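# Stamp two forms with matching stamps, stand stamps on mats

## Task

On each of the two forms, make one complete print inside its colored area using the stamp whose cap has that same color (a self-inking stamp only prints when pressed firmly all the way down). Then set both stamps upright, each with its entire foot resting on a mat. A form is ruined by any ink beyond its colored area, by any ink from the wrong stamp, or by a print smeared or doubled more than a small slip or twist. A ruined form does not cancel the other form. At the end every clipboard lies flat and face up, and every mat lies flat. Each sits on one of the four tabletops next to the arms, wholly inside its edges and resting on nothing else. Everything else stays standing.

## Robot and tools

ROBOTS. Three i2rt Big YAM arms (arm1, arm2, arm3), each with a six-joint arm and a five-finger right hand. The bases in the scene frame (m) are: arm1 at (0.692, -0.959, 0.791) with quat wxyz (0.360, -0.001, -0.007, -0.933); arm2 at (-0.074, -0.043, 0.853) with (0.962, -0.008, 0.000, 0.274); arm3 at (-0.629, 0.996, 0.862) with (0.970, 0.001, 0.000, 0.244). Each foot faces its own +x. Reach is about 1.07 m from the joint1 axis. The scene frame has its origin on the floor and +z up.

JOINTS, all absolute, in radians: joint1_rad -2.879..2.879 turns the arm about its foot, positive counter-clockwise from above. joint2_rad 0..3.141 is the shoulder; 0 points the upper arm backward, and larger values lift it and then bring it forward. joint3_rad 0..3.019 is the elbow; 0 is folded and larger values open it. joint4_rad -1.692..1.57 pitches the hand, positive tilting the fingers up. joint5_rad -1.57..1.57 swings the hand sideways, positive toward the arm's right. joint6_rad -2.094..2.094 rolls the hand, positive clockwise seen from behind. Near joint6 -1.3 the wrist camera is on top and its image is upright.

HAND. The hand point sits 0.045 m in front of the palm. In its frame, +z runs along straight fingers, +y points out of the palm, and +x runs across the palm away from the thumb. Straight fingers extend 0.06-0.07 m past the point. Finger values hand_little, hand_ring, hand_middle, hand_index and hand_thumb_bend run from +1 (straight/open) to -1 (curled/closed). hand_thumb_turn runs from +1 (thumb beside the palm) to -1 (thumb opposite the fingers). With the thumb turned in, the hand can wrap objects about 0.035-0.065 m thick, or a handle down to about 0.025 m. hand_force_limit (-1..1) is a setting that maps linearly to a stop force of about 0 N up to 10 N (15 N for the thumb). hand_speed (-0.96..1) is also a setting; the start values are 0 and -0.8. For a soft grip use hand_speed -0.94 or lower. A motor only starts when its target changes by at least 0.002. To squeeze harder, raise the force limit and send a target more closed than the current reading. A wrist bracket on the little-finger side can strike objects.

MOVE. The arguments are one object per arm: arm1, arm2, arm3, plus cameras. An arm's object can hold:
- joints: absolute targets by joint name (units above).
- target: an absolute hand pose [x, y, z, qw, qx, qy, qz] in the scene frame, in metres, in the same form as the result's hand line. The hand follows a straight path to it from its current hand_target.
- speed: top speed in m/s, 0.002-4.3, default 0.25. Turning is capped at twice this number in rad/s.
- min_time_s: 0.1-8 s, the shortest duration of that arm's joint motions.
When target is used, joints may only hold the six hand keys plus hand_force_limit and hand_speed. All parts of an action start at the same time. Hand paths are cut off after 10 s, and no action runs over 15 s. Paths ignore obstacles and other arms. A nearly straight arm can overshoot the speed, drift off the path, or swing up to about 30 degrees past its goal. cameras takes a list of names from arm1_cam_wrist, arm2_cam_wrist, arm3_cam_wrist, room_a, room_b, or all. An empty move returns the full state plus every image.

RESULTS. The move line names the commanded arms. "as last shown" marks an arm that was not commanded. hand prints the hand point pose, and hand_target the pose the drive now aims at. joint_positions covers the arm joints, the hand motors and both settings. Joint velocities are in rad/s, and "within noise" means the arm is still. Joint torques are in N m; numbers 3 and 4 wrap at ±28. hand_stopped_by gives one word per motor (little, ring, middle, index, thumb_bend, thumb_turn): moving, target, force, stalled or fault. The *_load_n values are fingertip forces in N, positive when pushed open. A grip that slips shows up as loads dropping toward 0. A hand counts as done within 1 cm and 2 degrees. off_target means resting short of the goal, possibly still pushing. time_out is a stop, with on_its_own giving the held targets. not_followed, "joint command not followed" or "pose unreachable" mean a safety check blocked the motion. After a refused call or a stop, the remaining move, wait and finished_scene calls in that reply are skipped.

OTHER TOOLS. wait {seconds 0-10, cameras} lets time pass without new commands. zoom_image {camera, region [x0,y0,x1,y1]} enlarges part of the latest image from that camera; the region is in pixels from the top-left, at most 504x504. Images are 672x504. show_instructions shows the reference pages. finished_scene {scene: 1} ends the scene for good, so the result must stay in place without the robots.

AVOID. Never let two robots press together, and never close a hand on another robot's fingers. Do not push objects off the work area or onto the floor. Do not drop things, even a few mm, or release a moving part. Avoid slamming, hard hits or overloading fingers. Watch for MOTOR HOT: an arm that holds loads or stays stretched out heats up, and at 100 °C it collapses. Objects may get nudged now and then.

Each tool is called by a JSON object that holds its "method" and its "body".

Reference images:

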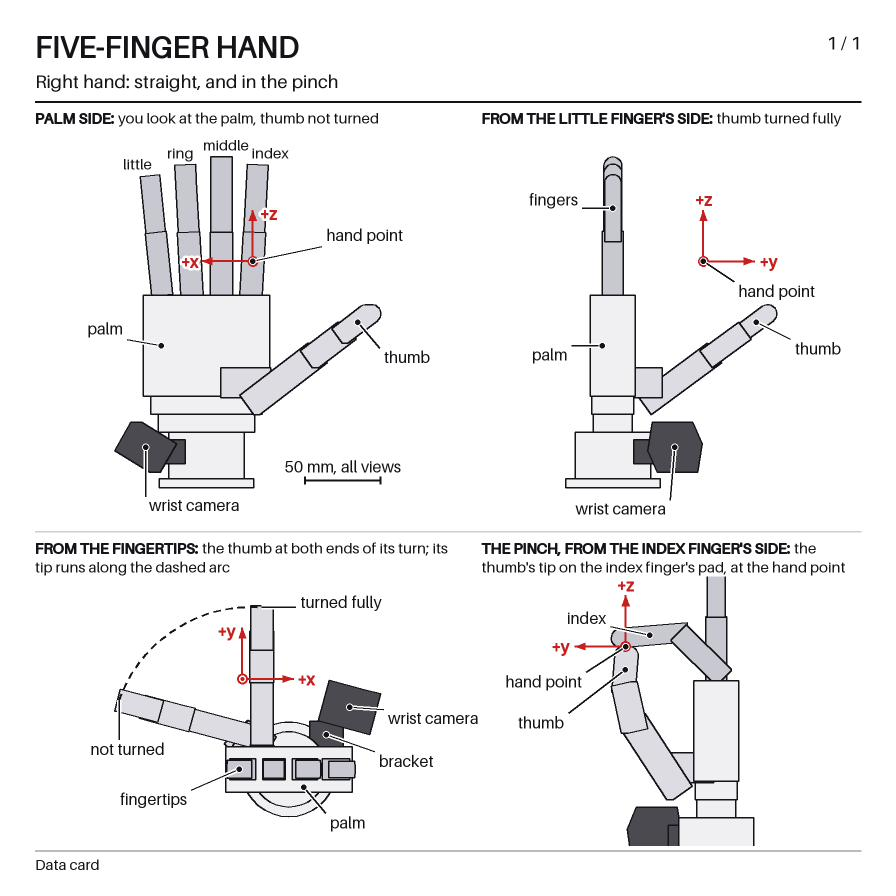

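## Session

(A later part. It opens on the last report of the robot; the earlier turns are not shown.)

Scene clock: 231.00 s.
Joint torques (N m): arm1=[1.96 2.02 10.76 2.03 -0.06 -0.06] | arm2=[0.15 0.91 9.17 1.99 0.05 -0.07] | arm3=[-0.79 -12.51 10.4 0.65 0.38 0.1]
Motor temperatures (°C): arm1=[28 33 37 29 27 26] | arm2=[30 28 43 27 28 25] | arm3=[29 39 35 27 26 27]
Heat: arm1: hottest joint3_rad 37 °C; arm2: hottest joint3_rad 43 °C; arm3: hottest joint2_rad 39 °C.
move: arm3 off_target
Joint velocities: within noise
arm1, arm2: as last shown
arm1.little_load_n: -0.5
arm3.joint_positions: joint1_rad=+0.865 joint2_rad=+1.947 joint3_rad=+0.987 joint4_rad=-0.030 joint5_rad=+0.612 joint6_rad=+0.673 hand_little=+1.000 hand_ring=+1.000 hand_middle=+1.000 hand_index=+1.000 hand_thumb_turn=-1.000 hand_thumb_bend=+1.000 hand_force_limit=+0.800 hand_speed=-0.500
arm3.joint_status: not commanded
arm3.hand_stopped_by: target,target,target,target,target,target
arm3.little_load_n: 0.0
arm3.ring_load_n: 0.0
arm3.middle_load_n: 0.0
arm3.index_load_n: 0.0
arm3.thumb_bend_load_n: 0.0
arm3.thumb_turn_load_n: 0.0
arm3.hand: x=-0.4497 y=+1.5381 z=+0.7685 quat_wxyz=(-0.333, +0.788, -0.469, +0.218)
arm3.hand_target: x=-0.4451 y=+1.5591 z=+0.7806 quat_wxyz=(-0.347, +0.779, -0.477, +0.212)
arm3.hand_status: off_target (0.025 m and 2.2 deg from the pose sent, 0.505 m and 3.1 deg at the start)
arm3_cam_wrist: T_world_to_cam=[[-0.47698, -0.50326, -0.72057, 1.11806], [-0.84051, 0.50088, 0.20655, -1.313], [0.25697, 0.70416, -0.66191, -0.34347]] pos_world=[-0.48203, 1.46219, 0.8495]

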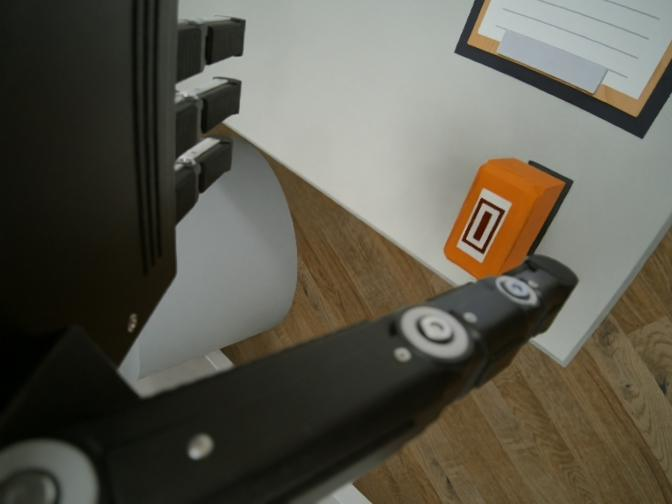

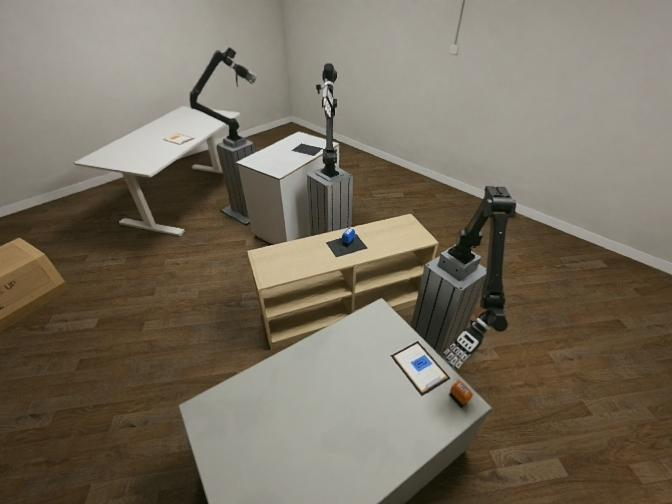

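{"method": "move", "body": {"arm3": {"target": [-0.445, 1.6275, 0.66, 0.3541, -0.7757, 0.4828, -0.2004], "speed": 0.12}, "cameras": ["arm3_cam_wrist"]}}

Scene clock: 240.00 s.
Joint torques (N m): arm1=[1.9 2.02 10.76 2.03 -0.07 -0.07] | arm2=[0.09 0.91 9.16 1.99 0.05 -0.07] | arm3=[0.38 -15.68 8.81 1.95 0.26 0.09]
Motor temperatures (°C): arm1=[28 33 37 29 27 26] | arm2=[30 28 43 27 27 25] | arm3=[29 39 35 27 26 27]
Heat: arm1: hottest joint3_rad 37 °C; arm2: hottest joint3_rad 43 °C; arm3: hottest joint2_rad 39 °C.
move: arm3 off_target
Joint velocities: within noise
arm1.joint_positions: joint1_rad=-0.540 joint2_rad=+0.621 joint3_rad=+1.438 joint4_rad=-1.498 joint5_rad=-0.041 joint6_rad=-1.008 hand_little=+1.000 hand_ring=+1.000 hand_middle=+1.000 hand_index=+1.000 hand_thumb_turn=+1.000 hand_thumb_bend=+1.000 hand_force_limit=+0.000 hand_speed=-0.800
arm1.joint_status: not commanded
arm1.hand_stopped_by: target,target,target,target,target,target
arm1.little_load_n: 0.0
arm1.ring_load_n: 0.0
arm1.middle_load_n: 0.0
arm1.index_load_n: 0.0
arm1.thumb_bend_load_n: 0.0
arm1.thumb_turn_load_n: 0.0
arm1.hand: x=+0.5013 y=-0.9627 z=+1.2606 quat_wxyz=(+0.391, -0.159, -0.888, +0.183)
arm1.hand_target: x=+0.5013 y=-0.9625 z=+1.2706 quat_wxyz=(+0.401, -0.157, -0.883, +0.187)
arm1.hand_status: not commanded
arm2.joint_positions: joint1_rad=+0.868 joint2_rad=+0.628 joint3_rad=+1.414 joint4_rad=-1.158 joint5_rad=+0.039 joint6_rad=-1.162 hand_little=+1.000 hand_ring=+1.000 hand_middle=+1.000 hand_index=+1.000 hand_thumb_turn=+1.000 hand_thumb_bend=+1.000 hand_force_limit=+0.000 hand_speed=-0.800
arm2.joint_status: not commanded
arm2.hand_stopped_by: target,target,target,target,target,target
arm2.little_load_n: 0.0
arm2.ring_load_n: 0.0
arm2.middle_load_n: -0.5
arm2.index_load_n: 0.0
arm2.thumb_bend_load_n: 0.0
arm2.thumb_turn_load_n: 0.0
arm2.hand: x=+0.0120 y=+0.2088 z=+1.3829 quat_wxyz=(-0.431, +0.729, +0.395, +0.356)
arm2.hand_target: x=+0.0117 y=+0.2074 z=+1.3924 quat_wxyz=(-0.438, +0.724, +0.391, +0.361)
arm2.hand_status: not commanded
arm3.joint_positions: joint1_rad=+0.872 joint2_rad=+2.312 joint3_rad=+1.225 joint4_rad=+0.072 joint5_rad=+0.610 joint6_rad=+0.708 hand_little=+1.000 hand_ring=+1.000 hand_middle=+1.000 hand_index=+1.000 hand_thumb_turn=-1.000 hand_thumb_bend=+1.000 hand_force_limit=+0.800 hand_speed=-0.500
arm3.joint_status: not commanded
arm3.hand_stopped_by: target,target,target,target,target,target
arm3.little_load_n: 0.0
arm3.ring_load_n: 0.0
arm3.middle_load_n: 0.0
arm3.index_load_n: 0.0
arm3.thumb_bend_load_n: 0.0
arm3.thumb_turn_load_n: 0.0
arm3.hand: x=-0.4423 y=+1.5971 z=+0.6474 quat_wxyz=(-0.326, +0.787, -0.478, +0.214)
arm3.hand_target: x=-0.4456 y=+1.6263 z=+0.6613 quat_wxyz=(-0.354, +0.776, -0.483, +0.200)
arm3.hand_status: off_target (0.033 m and 3.8 deg from the pose sent, 0.141 m and 3.8 deg at the start)
arm3_cam_wrist: T_world_to_cam=[[-0.49751, -0.49618, -0.71154, 1.03776], [-0.82858, 0.51464, 0.22047, -1.33711], [0.25679, 0.69925, -0.66717, -0.45597]] pos_world=[-0.47451, 1.52188, 0.72899]

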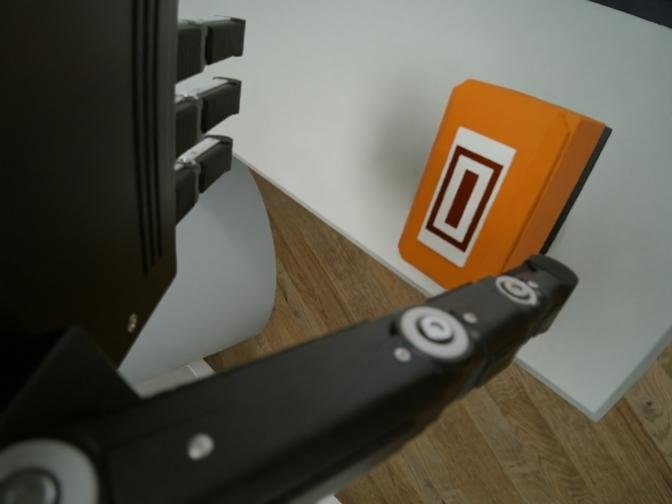

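{"method": "move", "body": {"arm3": {"target": [-0.4525, 1.631, 0.602, 0.3541, -0.7757, 0.4828, -0.2004], "speed": 0.08, "joints": {"hand_index": 0.4, "hand_middle": 0.4, "hand_thumb_bend": 0.72, "hand_speed": -0.7}}, "cameras": ["arm3_cam_wrist"]}}

Scene clock: 245.30 s.
Joint torques (N m): arm1=[2.02 2.08 10.76 2 -0.07 -0.06] | arm2=[0.03 0.91 9.18 1.99 0.04 -0.07] | arm3=[0.32 -16.03 7.87 1.89 0.38 0.11]
Motor temperatures (°C): arm1=[28 33 37 29 27 26] | arm2=[30 28 43 27 27 25] | arm3=[29 39 35 27 26 27]
Heat: arm1: hottest joint3_rad 37 °C; arm2: hottest joint3_rad 43 °C; arm3: hottest joint2_rad 39 °C.
move: arm3 off_target
Joint velocities: within noise
arm1, arm2: as last shown
arm1.index_load_n: -0.5
arm2.ring_load_n: -0.5
arm2.middle_load_n: 0.0
arm3.joint_positions: joint1_rad=+0.886 joint2_rad=+2.448 joint3_rad=+1.288 joint4_rad=+0.142 joint5_rad=+0.615 joint6_rad=+0.722 hand_little=+1.000 hand_ring=+1.000 hand_middle=+0.400 hand_index=+0.400 hand_thumb_turn=-1.000 hand_thumb_bend=+0.720 hand_force_limit=+0.800 hand_speed=-0.700
arm3.joint_status: all done
arm3.hand_stopped_by: target,target,target,target,target,target
arm3.little_load_n: 0.0
arm3.ring_load_n: 0.0
arm3.middle_load_n: 0.0
arm3.index_load_n: 0.0
arm3.thumb_bend_load_n: 0.0
arm3.thumb_turn_load_n: 0.0
arm3.hand: x=-0.4493 y=+1.6030 z=+0.5917 quat_wxyz=(-0.328, +0.786, -0.479, +0.212)
arm3.hand_target: x=-0.4529 y=+1.6300 z=+0.6031 quat_wxyz=(-0.354, +0.776, -0.483, +0.200)
arm3.hand_status: off_target (0.030 m and 3.5 deg from the pose sent, 0.058 m and 3.8 deg at the start)
arm3_cam_wrist: T_world_to_cam=[[-0.49757, -0.4931, -0.71363, 0.99389], [-0.82913, 0.51212, 0.22423, -1.33214], [0.25489, 0.70326, -0.66366, -0.50475]] pos_world=[-0.48132, 1.52728, 0.67299]

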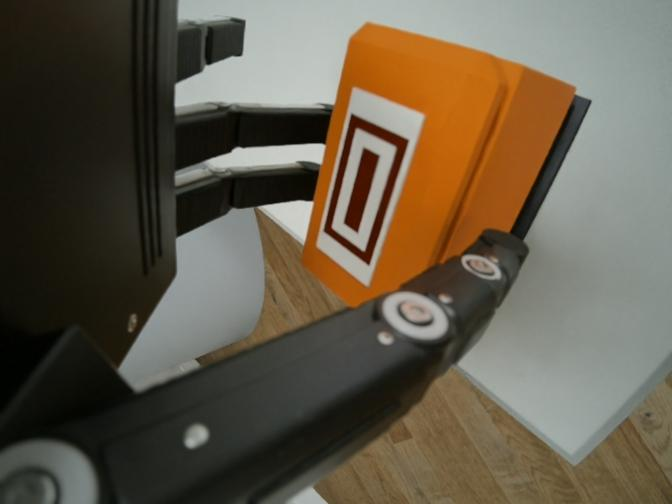

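{"method": "move", "body": {"arm3": {"joints": {"hand_index": 0.3, "hand_middle": 0.3, "hand_thumb_bend": 0.55, "hand_speed": -0.92, "hand_force_limit": -0.6}}}}

{"method": "move", "body": {"arm3": {"joints": {"hand_index": 0.0, "hand_middle": 0.0, "hand_speed": -0.94}}, "cameras": ["arm3_cam_wrist"]}}

Scene clock: 249.03 s.
Joint torques (N m): arm1=[1.9 2.14 10.77 1.99 -0.06 -0.06] | arm2=[0.09 0.97 9.17 1.98 0.04 -0.07] | arm3=[0.38 -16.09 7.9 1.87 0.39 0.1]
Motor temperatures (°C): arm1=[28 33 37 29 27 26] | arm2=[30 28 43 27 27 25] | arm3=[29 39 35 27 26 27]
Heat: arm1: hottest joint3_rad 37 °C; arm2: hottest joint3_rad 43 °C; arm3: hottest joint2_rad 39 °C.
move: arm3 done
Joint velocities: within noise
arm1, arm2: as last shown
arm1.index_load_n: 0.0
arm2.ring_load_n: 0.0
arm3.joint_positions: joint1_rad=+0.886 joint2_rad=+2.448 joint3_rad=+1.288 joint4_rad=+0.142 joint5_rad=+0.615 joint6_rad=+0.722 hand_little=+1.000 hand_ring=+1.000 hand_middle=+0.300 hand_index=+0.300 hand_thumb_turn=-1.000 hand_thumb_bend=+0.550 hand_force_limit=-0.600 hand_speed=-0.920
arm3.joint_status: all done
arm3.hand_stopped_by: target,target,target,target,target,target
arm3.little_load_n: 0.0
arm3.ring_load_n: 0.0
arm3.middle_load_n: 0.0
arm3.index_load_n: 0.0
arm3.thumb_bend_load_n: 0.5
arm3.thumb_turn_load_n: 0.0
arm3.hand: x=-0.4498 y=+1.6032 z=+0.5917 quat_wxyz=(-0.328, +0.786, -0.478, +0.212)
arm3.hand_target: x=-0.4530 y=+1.6300 z=+0.6031 quat_wxyz=(-0.354, +0.776, -0.483, +0.200)
arm3.hand_status: not commanded
pictures: none

Scene clock: 250.40 s.
Joint torques (N m): arm1=[1.96 2.08 10.73 1.99 -0.06 -0.07] | arm2=[0.09 0.91 9.17 1.98 0.04 -0.07] | arm3=[0.26 -15.97 7.9 1.85 0.37 0.09]
Motor temperatures (°C): arm1=[28 33 37 29 27 26] | arm2=[30 28 43 27 27 25] | arm3=[29 39 35 27 26 27]
Heat: arm1: hottest joint3_rad 37 °C; arm2: hottest joint3_rad 43 °C; arm3: hottest joint2_rad 39 °C.
move: arm3 off_target
Joint velocities: within noise
arm1, arm2: as last shown
arm3.joint_positions: joint1_rad=+0.886 joint2_rad=+2.449 joint3_rad=+1.288 joint4_rad=+0.142 joint5_rad=+0.615 joint6_rad=+0.723 hand_little=+1.000 hand_ring=+1.000 hand_middle=+0.166 hand_index=+0.138 hand_thumb_turn=-1.000 hand_thumb_bend=+0.551 hand_force_limit=-0.600 hand_speed=-0.940
arm3.joint_status: hand_middle off_target (ended at +0.166, target +0.000); hand_index off_target (ended at +0.138, target +0.000); the others done
arm3.hand_stopped_by: target,target,force,force,target,target
arm3.little_load_n: 0.0
arm3.ring_load_n: 0.0
arm3.middle_load_n: 1.5
arm3.index_load_n: 2.5
arm3.thumb_bend_load_n: 3.0
arm3.thumb_turn_load_n: -0.5
arm3.hand: x=-0.4498 y=+1.6029 z=+0.5913 quat_wxyz=(-0.328, +0.786, -0.479, +0.212)
arm3.hand_target: x=-0.4529 y=+1.6299 z=+0.6030 quat_wxyz=(-0.354, +0.776, -0.483, +0.200)
arm3.hand_status: not commanded
arm3_cam_wrist: T_world_to_cam=[[-0.4976, -0.49336, -0.71344, 0.9936], [-0.82912, 0.51221, 0.22407, -1.33235], [0.25488, 0.70302, -0.66393, -0.50431]] pos_world=[-0.48172, 1.52718, 0.67259]

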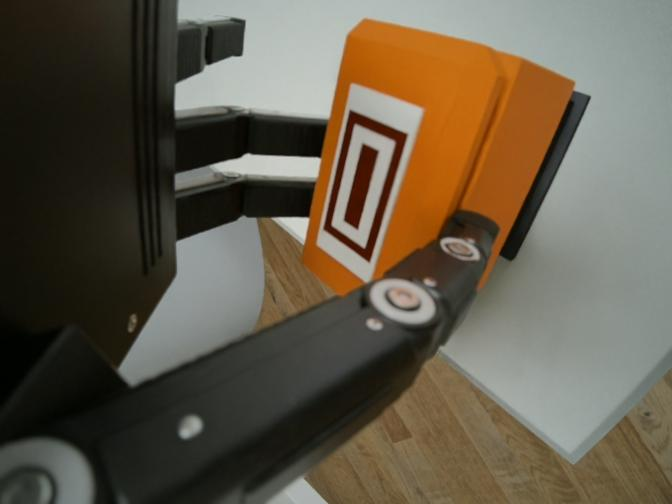

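{"method": "move", "body": {"arm3": {"joints": {"hand_index": -0.15, "hand_middle": -0.15, "hand_speed": -0.94, "hand_force_limit": 0.1}}}}

{"method": "move", "body": {"arm3": {"target": [-0.455, 1.60, 0.72, 0.3541, -0.7757, 0.4828, -0.2004], "speed": 0.1}, "cameras": ["arm3_cam_wrist"]}}

Scene clock: 251.97 s.
Joint torques (N m): arm1=[1.85 2.08 10.77 2 -0.06 -0.06] | arm2=[0.09 0.91 9.16 2 0.04 -0.07] | arm3=[0.32 -16.03 7.91 1.83 0.37 0.1]
Motor temperatures (°C): arm1=[28 33 37 29 27 26] | arm2=[30 28 43 27 27 25] | arm3=[29 39 35 27 26 27]
Heat: arm1: hottest joint3_rad 37 °C; arm2: hottest joint3_rad 43 °C; arm3: hottest joint2_rad 39 °C.
move: arm3 off_target
Joint velocities: within noise
arm1, arm2: as last shown
arm3.joint_positions: joint1_rad=+0.886 joint2_rad=+2.449 joint3_rad=+1.288 joint4_rad=+0.144 joint5_rad=+0.615 joint6_rad=+0.723 hand_little=+1.000 hand_ring=+1.000 hand_middle=+0.117 hand_index=+0.089 hand_thumb_turn=-1.000 hand_thumb_bend=+0.552 hand_force_limit=+0.100 hand_speed=-0.940
arm3.joint_status: hand_middle off_target (ended at +0.117, target -0.150); hand_index off_target (ended at +0.089, target -0.150); the others done
arm3.hand_stopped_by: target,target,force,force,target,target
arm3.little_load_n: 0.0
arm3.ring_load_n: 0.0
arm3.middle_load_n: 6.0
arm3.index_load_n: 6.0
arm3.thumb_bend_load_n: 8.5
arm3.thumb_turn_load_n: -1.0
arm3.hand: x=-0.4497 y=+1.6032 z=+0.5914 quat_wxyz=(-0.329, +0.786, -0.479, +0.212)
arm3.hand_target: x=-0.4529 y=+1.6299 z=+0.6030 quat_wxyz=(-0.354, +0.776, -0.483, +0.200)
arm3.hand_status: not commanded
pictures: none

Scene clock: 254.03 s.
Joint torques (N m): arm1=[1.9 2.02 10.73 2 -0.06 -0.06] | arm2=[0.09 0.85 9.16 2 0.05 -0.07] | arm3=[-0.21 -16.97 5.93 0.79 0.3 0.03]
Motor temperatures (°C): arm1=[28 33 37 29 27 26] | arm2=[30 28 43 27 27 25] | arm3=[29 39 35 27 26 27]
Heat: arm1: hottest joint3_rad 37 °C; arm2: hottest joint3_rad 43 °C; arm3: hottest joint2_rad 39 °C.
move: arm3 off_target
Joint velocities: within noise
arm1, arm2: as last shown
arm3.joint_positions: joint1_rad=+0.886 joint2_rad=+2.171 joint3_rad=+1.145 joint4_rad=+0.044 joint5_rad=+0.614 joint6_rad=+0.723 hand_little=+1.000 hand_ring=+1.000 hand_middle=+0.117 hand_index=+0.089 hand_thumb_turn=-1.000 hand_thumb_bend=+0.552 hand_force_limit=+0.100 hand_speed=-0.940
arm3.joint_status: not commanded
arm3.hand_stopped_by: target,target,force,force,target,target
arm3.little_load_n: 0.0
arm3.ring_load_n: 0.0
arm3.middle_load_n: 6.0
arm3.index_load_n: 5.5
arm3.thumb_bend_load_n: 8.5
arm3.thumb_turn_load_n: -0.5
arm3.hand: x=-0.4519 y=+1.5928 z=+0.7042 quat_wxyz=(-0.344, +0.780, -0.481, +0.206)
arm3.hand_target: x=-0.4550 y=+1.5999 z=+0.7196 quat_wxyz=(-0.354, +0.776, -0.483, +0.200)
arm3.hand_status: off_target (0.018 m and 1.4 deg from the pose sent, 0.129 m and 3.4 deg at the start)
arm3_cam_wrist: T_world_to_cam=[[-0.49314, -0.46693, -0.73403, 1.04251], [-0.83066, 0.50344, 0.23781, -1.35067], [0.2585, 0.727, -0.63613, -0.47789]] pos_world=[-0.48432, 1.51418, 0.78243]

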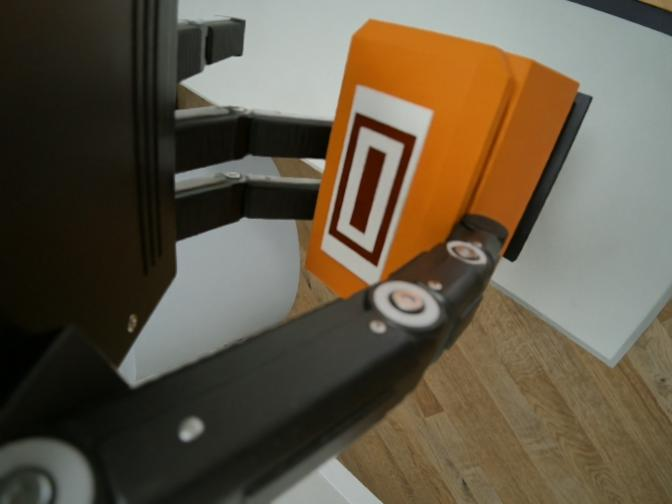

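{"method": "move", "body": {"arm3": {"target": [-0.19, 1.15, 0.9, 0.3444, -0.7646, 0.4965, -0.2237], "speed": 0.3}}}

{"method": "move", "body": {"arm3": {"target": [-0.297, 0.4395, 0.83, 0.0993, -0.2391, 0.8779, -0.4028], "speed": 0.3}, "cameras": ["arm3_cam_wrist", "arm2_cam_wrist"]}}

Scene clock: 260.13 s.
Joint torques (N m): arm1=[1.96 2.14 10.73 2.02 -0.06 -0.06] | arm2=[0.15 0.91 9.17 1.98 0.04 -0.07] | arm3=[-1.44 -9.17 13.23 1.02 -0.26 -0.12]
Motor temperatures (°C): arm1=[28 33 37 29 27 26] | arm2=[30 28 43 27 27 25] | arm3=[29 39 35 27 26 27]
Heat: arm1: hottest joint3_rad 37 °C; arm2: hottest joint3_rad 43 °C; arm3: hottest joint2_rad 39 °C.
move: arm3 off_target
Joint velocities: within noise
arm1, arm2: as last shown
arm3.joint_positions: joint1_rad=-0.254 joint2_rad=+1.412 joint3_rad=+0.607 joint4_rad=-0.001 joint5_rad=-0.135 joint6_rad=-0.114 hand_little=+1.000 hand_ring=+1.000 hand_middle=+0.117 hand_index=+0.089 hand_thumb_turn=-1.000 hand_thumb_bend=+0.552 hand_force_limit=+0.100 hand_speed=-0.940
arm3.joint_status: not commanded
arm3.hand_stopped_by: target,target,force,force,target,target
arm3.little_load_n: 0.0
arm3.ring_load_n: 0.0
arm3.middle_load_n: 6.0
arm3.index_load_n: 5.5
arm3.thumb_bend_load_n: 8.5
arm3.thumb_turn_load_n: -1.0
arm3.hand: x=-0.2228 y=+1.1466 z=+0.8684 quat_wxyz=(-0.321, +0.774, -0.509, +0.198)
arm3.hand_target: x=-0.1919 y=+1.1494 z=+0.9009 quat_wxyz=(-0.344, +0.765, -0.496, +0.224)
arm3.hand_status: off_target (0.046 m and 4.3 deg from the pose sent, 0.551 m and 3.2 deg at the start)
pictures: none

Scene clock: 263.47 s.
Joint torques (N m): arm1=[1.85 2.2 10.77 1.96 -0.07 -0.06] | arm2=[0.09 0.97 9.17 2 0.04 -0.07] | arm3=[-0.97 -14.27 12.92 1.18 -0.03 0.11]
Motor temperatures (°C): arm1=[28 33 37 29 27 26] | arm2=[30 28 43 27 27 25] | arm3=[29 39 35 27 26 27]
Heat: arm1: hottest joint3_rad 37 °C; arm2: hottest joint3_rad 43 °C; arm3: hottest joint2_rad 39 °C.
move: arm3 off_target
Joint velocities: within noise
arm1, arm2: as last shown
arm3.joint_positions: joint1_rad=-1.572 joint2_rad=+1.924 joint3_rad=+1.064 joint4_rad=+0.085 joint5_rad=-0.015 joint6_rad=-0.053 hand_little=+1.000 hand_ring=+1.000 hand_middle=+0.117 hand_index=+0.089 hand_thumb_turn=-1.000 hand_thumb_bend=+0.552 hand_force_limit=+0.100 hand_speed=-0.940
arm3.joint_status: not commanded
arm3.hand_stopped_by: target,target,force,force,target,target
arm3.little_load_n: 0.0
arm3.ring_load_n: 0.0
arm3.middle_load_n: 6.0
arm3.index_load_n: 5.5
arm3.thumb_bend_load_n: 8.5
arm3.thumb_turn_load_n: -0.5
arm3.hand: x=-0.3120 y=+0.4695 z=+0.8028 quat_wxyz=(-0.092, +0.251, -0.887, +0.376)
arm3.hand_target: x=-0.2981 y=+0.4414 z=+0.8313 quat_wxyz=(-0.100, +0.239, -0.878, +0.403)
arm3.hand_status: off_target (0.043 m and 3.6 deg from the pose sent, 0.712 m and 83.9 deg at the start)
pictures: arm2_cam_wrist, arm3_cam_wrist
arm3_cam_wrist: T_world_to_cam=[[-0.53447, 0.46416, -0.70633, 0.1871], [0.45426, 0.86249, 0.22305, -0.44822], [0.71274, -0.20165, -0.67182, 0.97176]] pos_world=[-0.38899, 0.49569, 0.88498]

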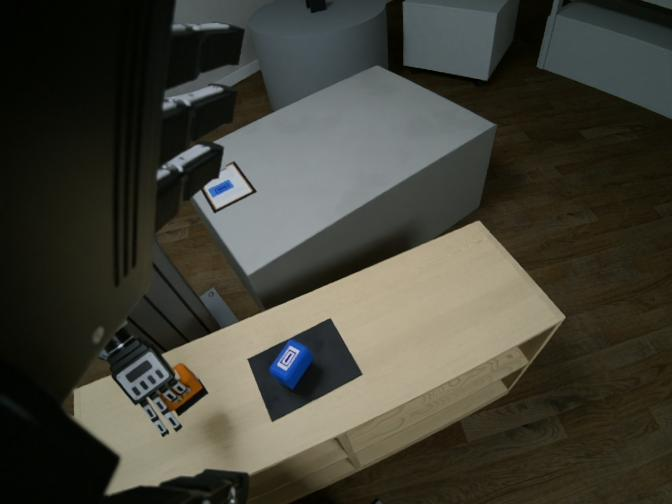

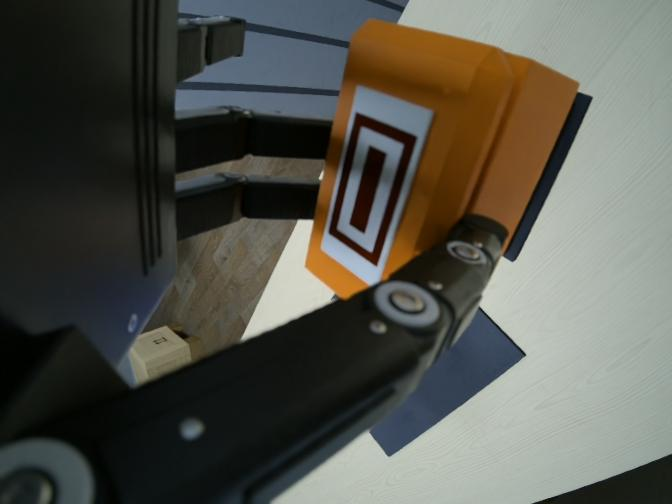

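{"method": "move", "body": {"arm3": {"target": [-0.297, 0.4395, 0.748, 0.0993, -0.2391, 0.8779, -0.4028], "speed": 0.1}, "cameras": ["arm3_cam_wrist"]}}

Scene clock: 266.83 s.
Joint torques (N m): arm1=[1.9 2.08 10.77 2.02 -0.06 -0.06] | arm2=[0.09 0.91 9.17 1.98 0.05 -0.07] | arm3=[-0.97 -15.33 10.61 2.7 -0.04 0.11]
Motor temperatures (°C): arm1=[28 33 37 29 27 26] | arm2=[30 28 43 27 27 25] | arm3=[29 39 36 27 26 27]
Heat: arm1: hottest joint3_rad 37 °C; arm2: hottest joint3_rad 43 °C; arm3: hottest joint2_rad 39 °C.
move: arm3 off_target
Joint velocities: within noise
arm1.joint_positions: joint1_rad=-0.540 joint2_rad=+0.621 joint3_rad=+1.438 joint4_rad=-1.498 joint5_rad=-0.041 joint6_rad=-1.008 hand_little=+1.000 hand_ring=+1.000 hand_middle=+1.000 hand_index=+1.000 hand_thumb_turn=+1.000 hand_thumb_bend=+1.000 hand_force_limit=+0.000 hand_speed=-0.800
arm1.joint_status: not commanded
arm1.hand_stopped_by: target,target,target,target,target,target
arm1.little_load_n: 0.0
arm1.ring_load_n: 0.0
arm1.middle_load_n: 0.0
arm1.index_load_n: 0.0
arm1.thumb_bend_load_n: 0.0
arm1.thumb_turn_load_n: 0.0
arm1.hand: x=+0.5013 y=-0.9627 z=+1.2606 quat_wxyz=(+0.391, -0.159, -0.888, +0.183)
arm1.hand_target: x=+0.5013 y=-0.9625 z=+1.2706 quat_wxyz=(+0.401, -0.157, -0.883, +0.187)
arm1.hand_status: not commanded
arm2.joint_positions: joint1_rad=+0.868 joint2_rad=+0.628 joint3_rad=+1.414 joint4_rad=-1.158 joint5_rad=+0.039 joint6_rad=-1.162 hand_little=+1.000 hand_ring=+1.000 hand_middle=+1.000 hand_index=+1.000 hand_thumb_turn=+1.000 hand_thumb_bend=+1.000 hand_force_limit=+0.000 hand_speed=-0.800
arm2.joint_status: not commanded
arm2.hand_stopped_by: target,target,target,target,target,target
arm2.little_load_n: 0.0
arm2.ring_load_n: 0.0
arm2.middle_load_n: 0.0
arm2.index_load_n: 0.0
arm2.thumb_bend_load_n: 0.0
arm2.thumb_turn_load_n: 0.0
arm2.hand: x=+0.0120 y=+0.2088 z=+1.3829 quat_wxyz=(-0.431, +0.729, +0.395, +0.356)
arm2.hand_target: x=+0.0117 y=+0.2074 z=+1.3924 quat_wxyz=(-0.438, +0.724, +0.391, +0.361)
arm2.hand_status: not commanded
arm3.joint_positions: joint1_rad=-1.572 joint2_rad=+2.097 joint3_rad=+1.064 joint4_rad=+0.231 joint5_rad=-0.015 joint6_rad=-0.053 hand_little=+1.000 hand_ring=+1.000 hand_middle=+0.117 hand_index=+0.089 hand_thumb_turn=-1.000 hand_thumb_bend=+0.552 hand_force_limit=+0.100 hand_speed=-0.940
arm3.joint_status: not commanded
arm3.hand_stopped_by: target,target,force,force,target,target
arm3.little_load_n: 0.0
arm3.ring_load_n: 0.0
arm3.middle_load_n: 5.5
arm3.index_load_n: 5.5
arm3.thumb_bend_load_n: 8.5
arm3.thumb_turn_load_n: -1.0
arm3.hand: x=-0.3147 y=+0.4748 z=+0.7214 quat_wxyz=(-0.089, +0.252, -0.892, +0.363)
arm3.hand_target: x=-0.2983 y=+0.4416 z=+0.7501 quat_wxyz=(-0.100, +0.239, -0.878, +0.403)
arm3.hand_status: off_target (0.048 m and 5.2 deg from the pose sent, 0.064 m and 3.6 deg at the start)
arm3_cam_wrist: T_world_to_cam=[[-0.5434, 0.4814, -0.68773, 0.10133], [0.45736, 0.85675, 0.23834, -0.4408], [0.70395, -0.18502, -0.68573, 0.91947]] pos_world=[-0.39059, 0.49899, 0.80526]

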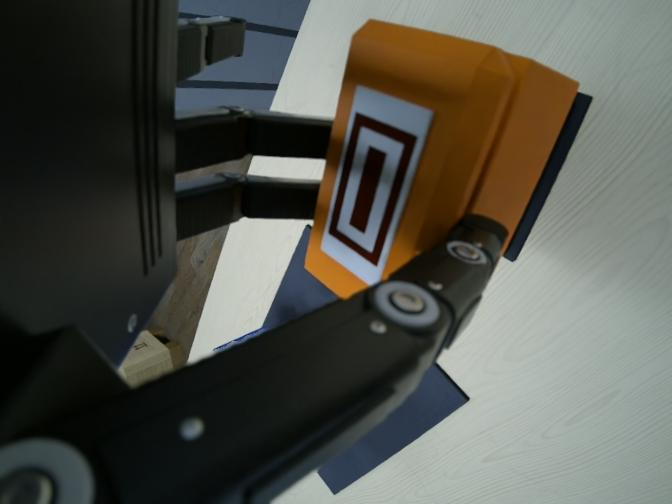

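{"method": "move", "body": {"arm3": {"target": [-0.297, 0.4395, 0.734, 0.1045, -0.2370, 0.8725, -0.4145], "speed": 0.06}}}

{"method": "move", "body": {"arm3": {"target": [-0.297, 0.4395, 0.728, 0.1045, -0.2370, 0.8725, -0.4145], "speed": 0.05}, "cameras": ["arm3_cam_wrist"]}}

Scene clock: 268.63 s.
Joint torques (N m): arm1=[1.9 2.2 10.76 2 -0.06 -0.06] | arm2=[0.03 0.91 9.16 1.99 0.05 -0.07] | arm3=[-1.03 -15.38 9.26 2.74 -0.18 0.11]
Motor temperatures (°C): arm1=[28 33 37 29 27 26] | arm2=[30 28 43 27 27 25] | arm3=[29 39 36 27 26 27]
Heat: arm1: hottest joint3_rad 37 °C; arm2: hottest joint3_rad 43 °C; arm3: hottest joint2_rad 39 °C.
move: arm3 off_target
Joint velocities: within noise
arm1, arm2: as last shown
arm2.middle_load_n: -0.5
arm3.joint_positions: joint1_rad=-1.572 joint2_rad=+2.131 joint3_rad=+1.064 joint4_rad=+0.306 joint5_rad=-0.016 joint6_rad=-0.051 hand_little=+1.000 hand_ring=+1.000 hand_middle=+0.117 hand_index=+0.089 hand_thumb_turn=-1.000 hand_thumb_bend=+0.552 hand_force_limit=+0.100 hand_speed=-0.940
arm3.joint_status: not commanded
arm3.hand_stopped_by: target,target,force,force,target,target
arm3.little_load_n: 0.5
arm3.ring_load_n: 0.0
arm3.middle_load_n: 5.5
arm3.index_load_n: 5.5
arm3.thumb_bend_load_n: 8.5
arm3.thumb_turn_load_n: -0.5
arm3.hand: x=-0.3105 y=+0.4678 z=+0.7123 quat_wxyz=(-0.094, +0.249, -0.885, +0.382)
arm3.hand_target: x=-0.2979 y=+0.4408 z=+0.7354 quat_wxyz=(-0.105, +0.237, -0.872, +0.414)
arm3.hand_status: off_target (0.038 m and 4.4 deg from the pose sent, 0.042 m and 6.8 deg at the start)
pictures: none

Scene clock: 269.67 s.
Joint torques (N m): arm1=[1.9 2.14 10.76 2 -0.07 -0.06] | arm2=[0.15 0.91 9.17 1.99 0.04 -0.07] | arm3=[-1.08 -15.27 9.28 2.8 -0.17 0.11]
Motor temperatures (°C): arm1=[28 33 37 29 27 26] | arm2=[30 28 43 27 27 25] | arm3=[29 39 36 27 26 27]
Heat: arm1: hottest joint3_rad 37 °C; arm2: hottest joint3_rad 43 °C; arm3: hottest joint2_rad 39 °C.
move: arm3 off_target
Joint velocities: within noise
arm1, arm2: as last shown
arm2.middle_load_n: 0.0
arm3.joint_positions: joint1_rad=-1.572 joint2_rad=+2.143 joint3_rad=+1.064 joint4_rad=+0.317 joint5_rad=-0.017 joint6_rad=-0.051 hand_little=+1.000 hand_ring=+1.000 hand_middle=+0.117 hand_index=+0.089 hand_thumb_turn=-1.000 hand_thumb_bend=+0.552 hand_force_limit=+0.100 hand_speed=-0.940
arm3.joint_status: not commanded
arm3.hand_stopped_by: target,target,force,force,target,target
arm3.little_load_n: 0.0
arm3.ring_load_n: 0.0
arm3.middle_load_n: 6.0
arm3.index_load_n: 5.5
arm3.thumb_bend_load_n: 8.5
arm3.thumb_turn_load_n: -1.0
arm3.hand: x=-0.3108 y=+0.4685 z=+0.7070 quat_wxyz=(-0.094, +0.250, -0.885, +0.382)
arm3.hand_target: x=-0.2979 y=+0.4409 z=+0.7294 quat_wxyz=(-0.105, +0.237, -0.872, +0.414)
arm3.hand_status: off_target (0.038 m and 4.4 deg from the pose sent, 0.035 m and 4.4 deg at the start)
arm3_cam_wrist: T_world_to_cam=[[-0.52816, 0.4572, -0.71556, 0.1323], [0.45278, 0.86452, 0.21817, -0.42453], [0.71836, -0.20876, -0.66361, 0.90566]] pos_world=[-0.38849, 0.49559, 0.78829]

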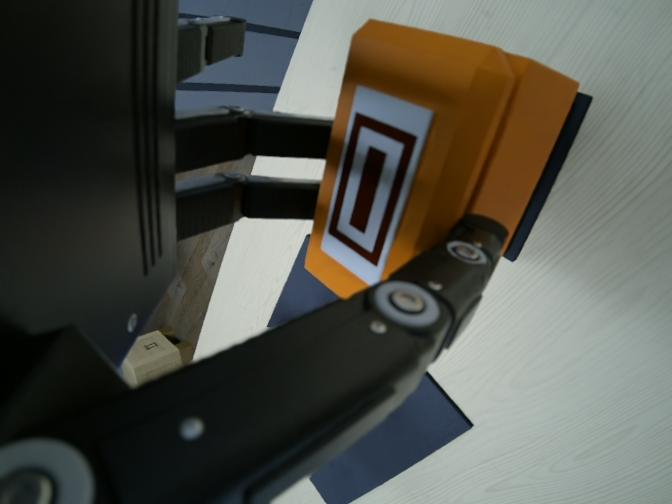

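{"method": "move", "body": {"arm3": {"target": [-0.297, 0.4395, 0.721, 0.1045, -0.2370, 0.8725, -0.4145], "speed": 0.05}}}

{"method": "move", "body": {"arm3": {"target": [-0.297, 0.4395, 0.715, 0.1045, -0.2370, 0.8725, -0.4145], "speed": 0.05}, "cameras": ["arm3_cam_wrist"]}}

Scene clock: 271.53 s.
Joint torques (N m): arm1=[1.9 2.08 10.73 2 -0.07 -0.06] | arm2=[0.09 0.91 9.16 1.99 0.05 -0.07] | arm3=[-1.14 -14.68 9.42 2.71 -0.15 0.1]
Motor temperatures (°C): arm1=[28 33 38 29 27 26] | arm2=[30 28 43 27 27 25] | arm3=[29 39 36 27 26 27]
Heat: arm1: hottest joint3_rad 38 °C; arm2: hottest joint3_rad 43 °C; arm3: hottest joint2_rad 39 °C.
move: arm3 off_target
Joint velocities: within noise
arm1, arm2: as last shown
arm1.middle_load_n: -0.5
arm3.joint_positions: joint1_rad=-1.572 joint2_rad=+2.155 joint3_rad=+1.064 joint4_rad=+0.333 joint5_rad=-0.017 joint6_rad=-0.050 hand_little=+1.000 hand_ring=+1.000 hand_middle=+0.117 hand_index=+0.089 hand_thumb_turn=-1.000 hand_thumb_bend=+0.552 hand_force_limit=+0.100 hand_speed=-0.940
arm3.joint_status: not commanded
arm3.hand_stopped_by: target,target,force,force,target,target
arm3.little_load_n: 0.0
arm3.ring_load_n: 0.0
arm3.middle_load_n: 6.0
arm3.index_load_n: 5.5
arm3.thumb_bend_load_n: 8.5
arm3.thumb_turn_load_n: -0.5
arm3.hand: x=-0.3106 y=+0.4684 z=+0.7025 quat_wxyz=(-0.095, +0.249, -0.884, +0.383)
arm3.hand_target: x=-0.2979 y=+0.4409 z=+0.7224 quat_wxyz=(-0.105, +0.237, -0.872, +0.414)
arm3.hand_status: off_target (0.037 m and 4.2 deg from the pose sent, 0.035 m and 4.5 deg at the start)
pictures: none

Scene clock: 272.50 s.
Joint torques (N m): arm1=[1.96 2.02 10.76 2.03 -0.06 -0.06] | arm2=[0.09 0.91 9.17 1.98 0.04 -0.07] | arm3=[-1.08 -13.92 9.66 2.82 -0.14 0.1]
Motor temperatures (°C): arm1=[28 33 38 29 27 26] | arm2=[30 28 43 27 27 25] | arm3=[29 39 36 27 26 27]
Heat: arm1: hottest joint3_rad 38 °C; arm2: hottest joint3_rad 43 °C; arm3: hottest joint2_rad 39 °C.
move: arm3 off_target
Joint velocities: within noise
arm1, arm2: as last shown
arm1.middle_load_n: 0.0
arm3.joint_positions: joint1_rad=-1.572 joint2_rad=+2.157 joint3_rad=+1.064 joint4_rad=+0.342 joint5_rad=-0.017 joint6_rad=-0.049 hand_little=+1.000 hand_ring=+1.000 hand_middle=+0.117 hand_index=+0.089 hand_thumb_turn=-1.000 hand_thumb_bend=+0.552 hand_force_limit=+0.100 hand_speed=-0.940
arm3.joint_status: not commanded
arm3.hand_stopped_by: target,target,force,force,target,target
arm3.little_load_n: 0.0
arm3.ring_load_n: 0.0
arm3.middle_load_n: 5.0
arm3.index_load_n: 4.5
arm3.thumb_bend_load_n: 8.0
arm3.thumb_turn_load_n: -0.5
arm3.hand: x=-0.3099 y=+0.4671 z=+0.7026 quat_wxyz=(-0.096, +0.249, -0.883, +0.386)
arm3.hand_target: x=-0.2979 y=+0.4408 z=+0.7165 quat_wxyz=(-0.105, +0.237, -0.872, +0.414)
arm3.hand_status: off_target (0.033 m and 3.8 deg from the pose sent, 0.034 m and 4.2 deg at the start)
arm3_cam_wrist: T_world_to_cam=[[-0.52353, 0.45084, -0.72295, 0.13997], [0.45187, 0.86628, 0.21301, -0.42022], [0.72231, -0.21516, -0.65724, 0.90149]] pos_world=[-0.38799, 0.49489, 0.7832]

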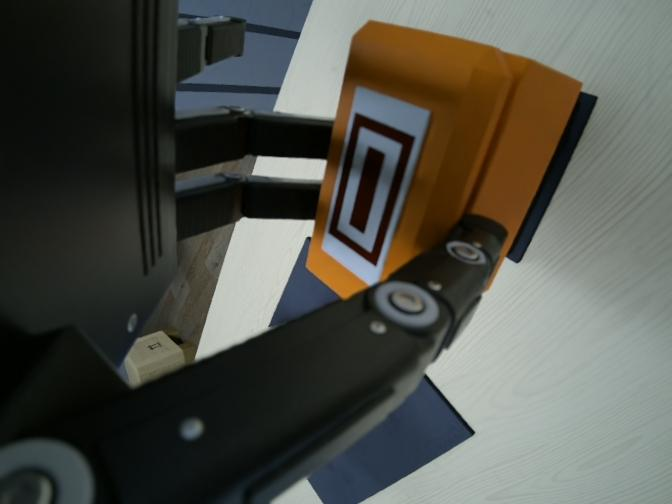

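{"method": "move", "body": {"arm3": {"joints": {"hand_index": 0.45, "hand_middle": 0.45, "hand_thumb_bend": 0.78, "hand_speed": -0.9}}, "cameras": ["arm3_cam_wrist"]}}

{"method": "move", "body": {"arm3": {"joints": {"hand_index": 1, "hand_middle": 1, "hand_thumb_bend": 1, "hand_speed": -0.5}}}}

{"method": "move", "body": {"arm3": {"target": [-0.307, 0.457, 0.82, 0.1045, -0.2370, 0.8725, -0.4145], "speed": 0.08}, "cameras": ["arm3_cam_wrist", "arm2_cam_wrist"]}}

Scene clock: 275.67 s.
Joint torques (N m): arm1=[1.9 2.08 10.74 2 -0.06 -0.06] | arm2=[0.03 0.91 9.16 2 0.05 -0.07] | arm3=[-1.14 -14.45 9.57 2.61 -0.14 0.1]
Motor temperatures (°C): arm1=[28 33 38 29 27 26] | arm2=[30 28 43 27 27 25] | arm3=[29 39 36 27 26 27]
Heat: arm1: hottest joint3_rad 38 °C; arm2: hottest joint3_rad 43 °C; arm3: hottest joint2_rad 39 °C.
move: arm3 done
Joint velocities: within noise
arm1, arm2: as last shown
arm1.thumb_turn_load_n: 0.5
arm3.joint_positions: joint1_rad=-1.572 joint2_rad=+2.164 joint3_rad=+1.064 joint4_rad=+0.348 joint5_rad=-0.017 joint6_rad=-0.049 hand_little=+1.000 hand_ring=+1.000 hand_middle=+0.450 hand_index=+0.450 hand_thumb_turn=-1.000 hand_thumb_bend=+0.780 hand_force_limit=+0.100 hand_speed=-0.900
arm3.joint_status: all done
arm3.hand_stopped_by: target,target,target,target,target,target
arm3.little_load_n: 0.0
arm3.ring_load_n: 0.0
arm3.middle_load_n: 0.0
arm3.index_load_n: 0.0
arm3.thumb_bend_load_n: 0.0
arm3.thumb_turn_load_n: 0.0
arm3.hand: x=-0.3101 y=+0.4677 z=+0.6993 quat_wxyz=(-0.096, +0.249, -0.883, +0.386)
arm3.hand_target: x=-0.2979 y=+0.4408 z=+0.7164 quat_wxyz=(-0.105, +0.237, -0.872, +0.414)
arm3.hand_status: not commanded
arm3_cam_wrist: T_world_to_cam=[[-0.52359, 0.45173, -0.72236, 0.13617], [0.45189, 0.86602, 0.21402, -0.42053], [0.72225, -0.21437, -0.65757, 0.89944]] pos_world=[-0.38829, 0.49549, 0.7798]

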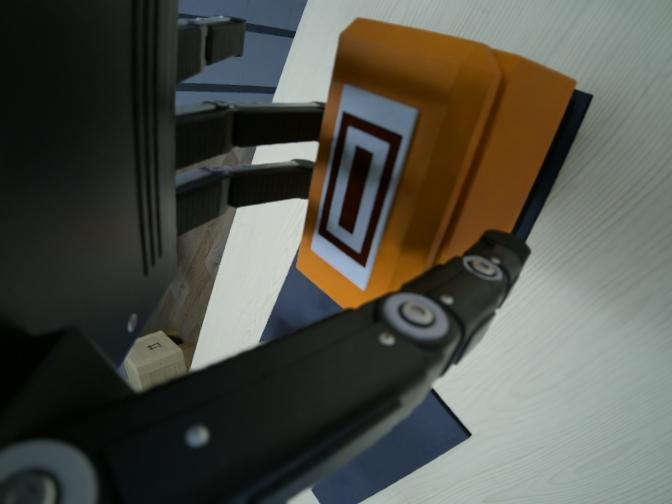

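Scene clock: 276.53 s.
Joint torques (N m): arm1=[1.85 2.02 10.8 2.02 -0.06 -0.05] | arm2=[0.09 0.91 9.17 1.99 0.05 -0.07] | arm3=[-1.2 -14.56 9.31 2.5 -0.14 0.1]
Motor temperatures (°C): arm1=[28 33 38 29 27 26] | arm2=[30 28 43 27 27 25] | arm3=[29 39 36 27 26 27]
Heat: arm1: hottest joint3_rad 38 °C; arm2: hottest joint3_rad 43 °C; arm3: hottest joint2_rad 39 °C.
move: arm3 done
Joint velocities: within noise
arm1, arm2: as last shown
arm1.thumb_turn_load_n: 0.0
arm3.joint_positions: joint1_rad=-1.572 joint2_rad=+2.164 joint3_rad=+1.068 joint4_rad=+0.350 joint5_rad=-0.017 joint6_rad=-0.049 hand_little=+1.000 hand_ring=+1.000 hand_middle=+1.000 hand_index=+1.000 hand_thumb_turn=-1.000 hand_thumb_bend=+1.000 hand_force_limit=+0.100 hand_speed=-0.500
arm3.joint_status: all done
arm3.hand_stopped_by: target,target,target,target,target,target
arm3.little_load_n: 0.0
arm3.ring_load_n: 0.0
arm3.middle_load_n: 0.0
arm3.index_load_n: 0.0
arm3.thumb_bend_load_n: 0.0
arm3.thumb_turn_load_n: 0.0
arm3.hand: x=-0.3089 y=+0.4655 z=+0.7008 quat_wxyz=(-0.096, +0.248, -0.882, +0.388)
arm3.hand_target: x=-0.2979 y=+0.4408 z=+0.7164 quat_wxyz=(-0.105, +0.237, -0.872, +0.414)
arm3.hand_status: not commanded
pictures: none

Scene clock: 278.60 s.
Joint torques (N m): arm1=[1.9 2.2 10.76 2.02 -0.07 -0.06] | arm2=[0.09 0.91 9.16 2 0.04 -0.07] | arm3=[-1.14 -15.21 6.98 1.11 -0.14 0.1]
Motor temperatures (°C): arm1=[28 33 38 29 27 26] | arm2=[30 28 43 27 27 25] | arm3=[29 39 36 27 26 27]
Heat: arm1: hottest joint3_rad 38 °C; arm2: hottest joint3_rad 43 °C; arm3: hottest joint2_rad 39 °C.
move: arm3 done
Joint velocities: within noise
arm1, arm2: as last shown
arm2.thumb_turn_load_n: -0.5
arm3.joint_positions: joint1_rad=-1.572 joint2_rad=+1.923 joint3_rad=+1.051 joint4_rad=+0.187 joint5_rad=-0.017 joint6_rad=-0.049 hand_little=+1.000 hand_ring=+1.000 hand_middle=+1.000 hand_index=+1.000 hand_thumb_turn=-1.000 hand_thumb_bend=+1.000 hand_force_limit=+0.100 hand_speed=-0.500
arm3.joint_status: not commanded
arm3.hand_stopped_by: target,target,target,target,target,target
arm3.little_load_n: 0.0
arm3.ring_load_n: 0.0
arm3.middle_load_n: 0.0
arm3.index_load_n: 0.0
arm3.thumb_bend_load_n: 0.0
arm3.thumb_turn_load_n: 0.0
arm3.hand: x=-0.3038 y=+0.4558 z=+0.8137 quat_wxyz=(-0.102, +0.245, -0.870, +0.415)
arm3.hand_target: x=-0.3070 y=+0.4570 z=+0.8197 quat_wxyz=(-0.104, +0.237, -0.872, +0.414)
arm3.hand_status: done (0.007 m and 1.0 deg from the pose sent, 0.120 m and 3.6 deg at the start)
pictures: arm2_cam_wrist, arm3_cam_wrist
arm3_cam_wrist: T_world_to_cam=[[-0.50039, 0.40856, -0.76334, 0.28761], [0.44582, 0.87738, 0.17735, -0.41468], [0.7422, -0.25157, -0.62117, 0.96104]] pos_world=[-0.38449, 0.48809, 0.89005]

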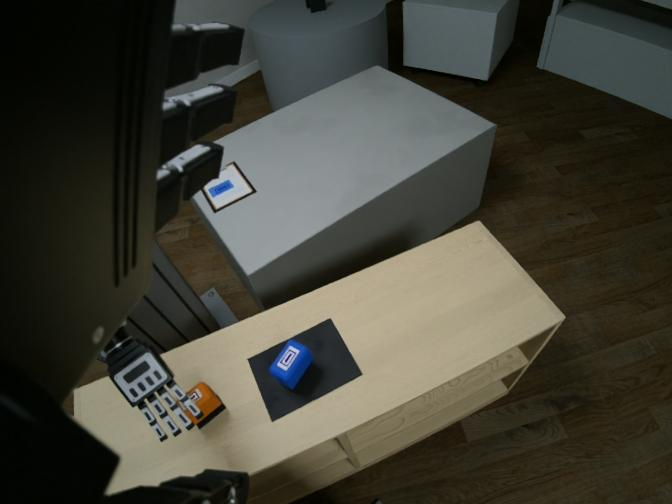

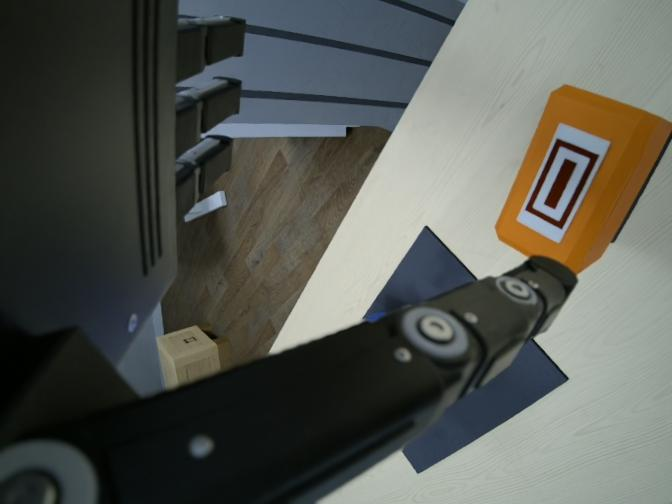

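{"method": "move", "body": {"arm3": {"target": [-0.36, 1.15, 1.10, 0.3444, -0.7646, 0.4965, -0.2237], "speed": 0.4}}}

Scene clock: 283.37 s.
Joint torques (N m): arm1=[1.85 2.08 10.77 1.98 -0.07 -0.06] | arm2=[0.09 0.85 9.16 1.99 0.05 -0.07] | arm3=[0.21 -1.08 16.85 0.99 -0.01 0.1]
Motor temperatures (°C): arm1=[28 33 38 29 27 26] | arm2=[30 28 43 27 27 25] | arm3=[29 39 36 27 26 27]
Heat: arm1: hottest joint3_rad 38 °C; arm2: hottest joint3_rad 43 °C; arm3: hottest joint2_rad 39 °C.
move: arm3 off_target
Joint velocities: within noise
arm1.joint_positions: joint1_rad=-0.540 joint2_rad=+0.621 joint3_rad=+1.438 joint4_rad=-1.498 joint5_rad=-0.041 joint6_rad=-1.008 hand_little=+1.000 hand_ring=+1.000 hand_middle=+1.000 hand_index=+1.000 hand_thumb_turn=+1.000 hand_thumb_bend=+1.000 hand_force_limit=+0.000 hand_speed=-0.800
arm1.joint_status: not commanded
arm1.hand_stopped_by: target,target,target,target,target,target
arm1.little_load_n: 0.0
arm1.ring_load_n: 0.0
arm1.middle_load_n: 0.0
arm1.index_load_n: 0.0
arm1.thumb_bend_load_n: 0.0
arm1.thumb_turn_load_n: 0.0
arm1.hand: x=+0.5013 y=-0.9627 z=+1.2606 quat_wxyz=(+0.391, -0.159, -0.888, +0.183)
arm1.hand_target: x=+0.5013 y=-0.9625 z=+1.2706 quat_wxyz=(+0.401, -0.157, -0.883, +0.187)
arm1.hand_status: not commanded
arm2.joint_positions: joint1_rad=+0.868 joint2_rad=+0.628 joint3_rad=+1.414 joint4_rad=-1.158 joint5_rad=+0.039 joint6_rad=-1.162 hand_little=+1.000 hand_ring=+1.000 hand_middle=+1.000 hand_index=+1.000 hand_thumb_turn=+1.000 hand_thumb_bend=+1.000 hand_force_limit=+0.000 hand_speed=-0.800
arm2.joint_status: not commanded
arm2.hand_stopped_by: target,target,target,target,target,target
arm2.little_load_n: 0.0
arm2.ring_load_n: 0.0
arm2.middle_load_n: 0.0
arm2.index_load_n: 0.0
arm2.thumb_bend_load_n: 0.0
arm2.thumb_turn_load_n: 0.0
arm2.hand: x=+0.0120 y=+0.2088 z=+1.3829 quat_wxyz=(-0.431, +0.729, +0.395, +0.356)
arm2.hand_target: x=+0.0117 y=+0.2074 z=+1.3924 quat_wxyz=(-0.438, +0.724, +0.391, +0.361)
arm2.hand_status: not commanded
arm3.joint_positions: joint1_rad=-0.085 joint2_rad=+0.663 joint3_rad=+0.707 joint4_rad=-0.823 joint5_rad=+0.001 joint6_rad=-0.013 hand_little=+1.000 hand_ring=+1.000 hand_middle=+1.000 hand_index=+1.000 hand_thumb_turn=-1.000 hand_thumb_bend=+1.000 hand_force_limit=+0.100 hand_speed=-0.500
arm3.joint_status: not commanded
arm3.hand_stopped_by: target,target,target,target,target,target
arm3.little_load_n: 0.0
arm3.ring_load_n: 0.0
arm3.middle_load_n: 0.0
arm3.index_load_n: 0.0
arm3.thumb_bend_load_n: 0.0
arm3.thumb_turn_load_n: 0.0
arm3.hand: x=-0.3698 y=+1.1402 z=+1.0649 quat_wxyz=(-0.322, +0.774, -0.502, +0.214)
arm3.hand_target: x=-0.3612 y=+1.1493 z=+1.0994 quat_wxyz=(-0.345, +0.765, -0.496, +0.223)
arm3.hand_status: off_target (0.038 m and 3.1 deg from the pose sent, 0.753 m and 83.2 deg at the start; pose on its path clipped on 17 of 93 steps)
pictures: none

{"method": "move", "body": {"arm2": {"target": [-0.335, 0.445, 0.89, 0.3921, -0.8808, -0.2426, 0.1080], "speed": 0.3, "joints": {"hand_thumb_turn": -1, "hand_speed": -0.5}}, "cameras": ["arm2_cam_wrist", "room_a"]}}

Scene clock: 289.63 s.
Joint torques (N m): arm1=[1.9 2.08 10.76 2.02 -0.06 -0.06] | arm2=[1.14 -12.16 10.91 2.07 -0.15 0.09] | arm3=[0.38 -1.08 16.81 0.98 -0.01 0.1]
Motor temperatures (°C): arm1=[28 33 38 29 26 26] | arm2=[30 28 43 27 27 25] | arm3=[29 38 36 27 26 27]
Heat: arm1: hottest joint3_rad 38 °C; arm2: hottest joint3_rad 43 °C; arm3: hottest joint2_rad 38 °C.
move: arm2 off_target
Joint velocities: within noise
arm1, arm3: as last shown
arm1.little_load_n: -0.5
arm2.joint_positions: joint1_rad=+1.418 joint2_rad=+1.578 joint3_rad=+0.863 joint4_rad=-0.057 joint5_rad=-0.088 joint6_rad=-0.094 hand_little=+1.000 hand_ring=+1.000 hand_middle=+1.000 hand_index=+1.000 hand_thumb_turn=-1.000 hand_thumb_bend=+1.000 hand_force_limit=+0.000 hand_speed=-0.500
arm2.joint_status: all done
arm2.hand_stopped_by: target,target,target,target,target,target
arm2.little_load_n: 0.0
arm2.ring_load_n: 0.0
arm2.middle_load_n: 0.0
arm2.index_load_n: 0.0
arm2.thumb_bend_load_n: 0.0
arm2.thumb_turn_load_n: 0.0
arm2.hand: x=-0.3183 y=+0.4262 z=+0.8737 quat_wxyz=(-0.371, +0.891, +0.243, -0.099)
arm2.hand_target: x=-0.3345 y=+0.4437 z=+0.8908 quat_wxyz=(-0.392, +0.881, +0.243, -0.108)
arm2.hand_status: off_target (0.030 m and 2.9 deg from the pose sent, 0.648 m and 59.4 deg at the start)
arm3.index_load_n: -0.5
arm3.thumb_bend_load_n: 0.5
arm3.hand: x=-0.3698 y=+1.1403 z=+1.0649 quat_wxyz=(-0.322, +0.774, -0.502, +0.214)
arm2_cam_wrist: T_world_to_cam=[[0.58043, -0.43067, -0.6911, 0.97033], [-0.44934, -0.87718, 0.16924, 0.08471], [-0.67911, 0.21231, -0.70266, 0.42353]] pos_world=[-0.23752, 0.40228, 0.95386]

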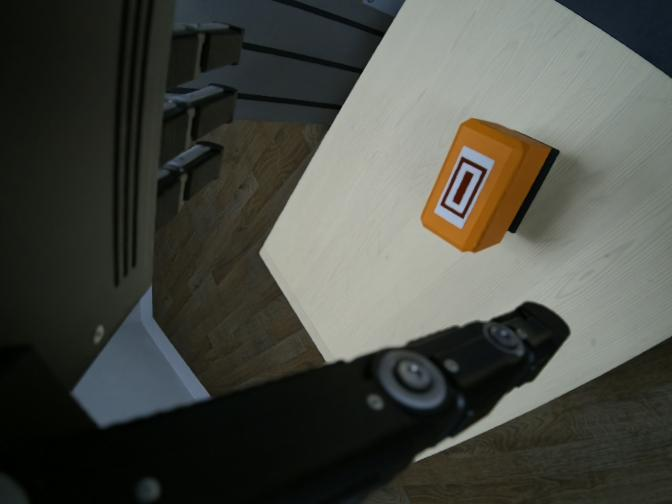

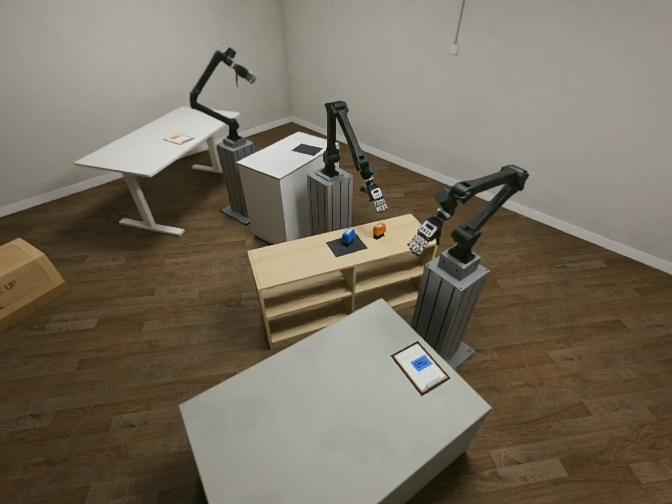

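{"method": "zoom_image", "body": {"camera": "arm2_cam_wrist", "region": [400, 100, 580, 270]}}

Scaled by 2.800 from the camera's image (finer frame: 960x720).

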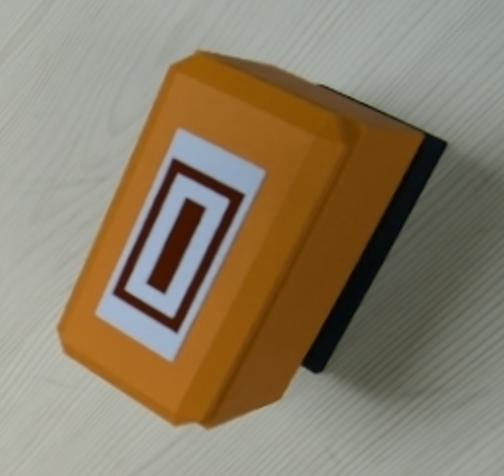

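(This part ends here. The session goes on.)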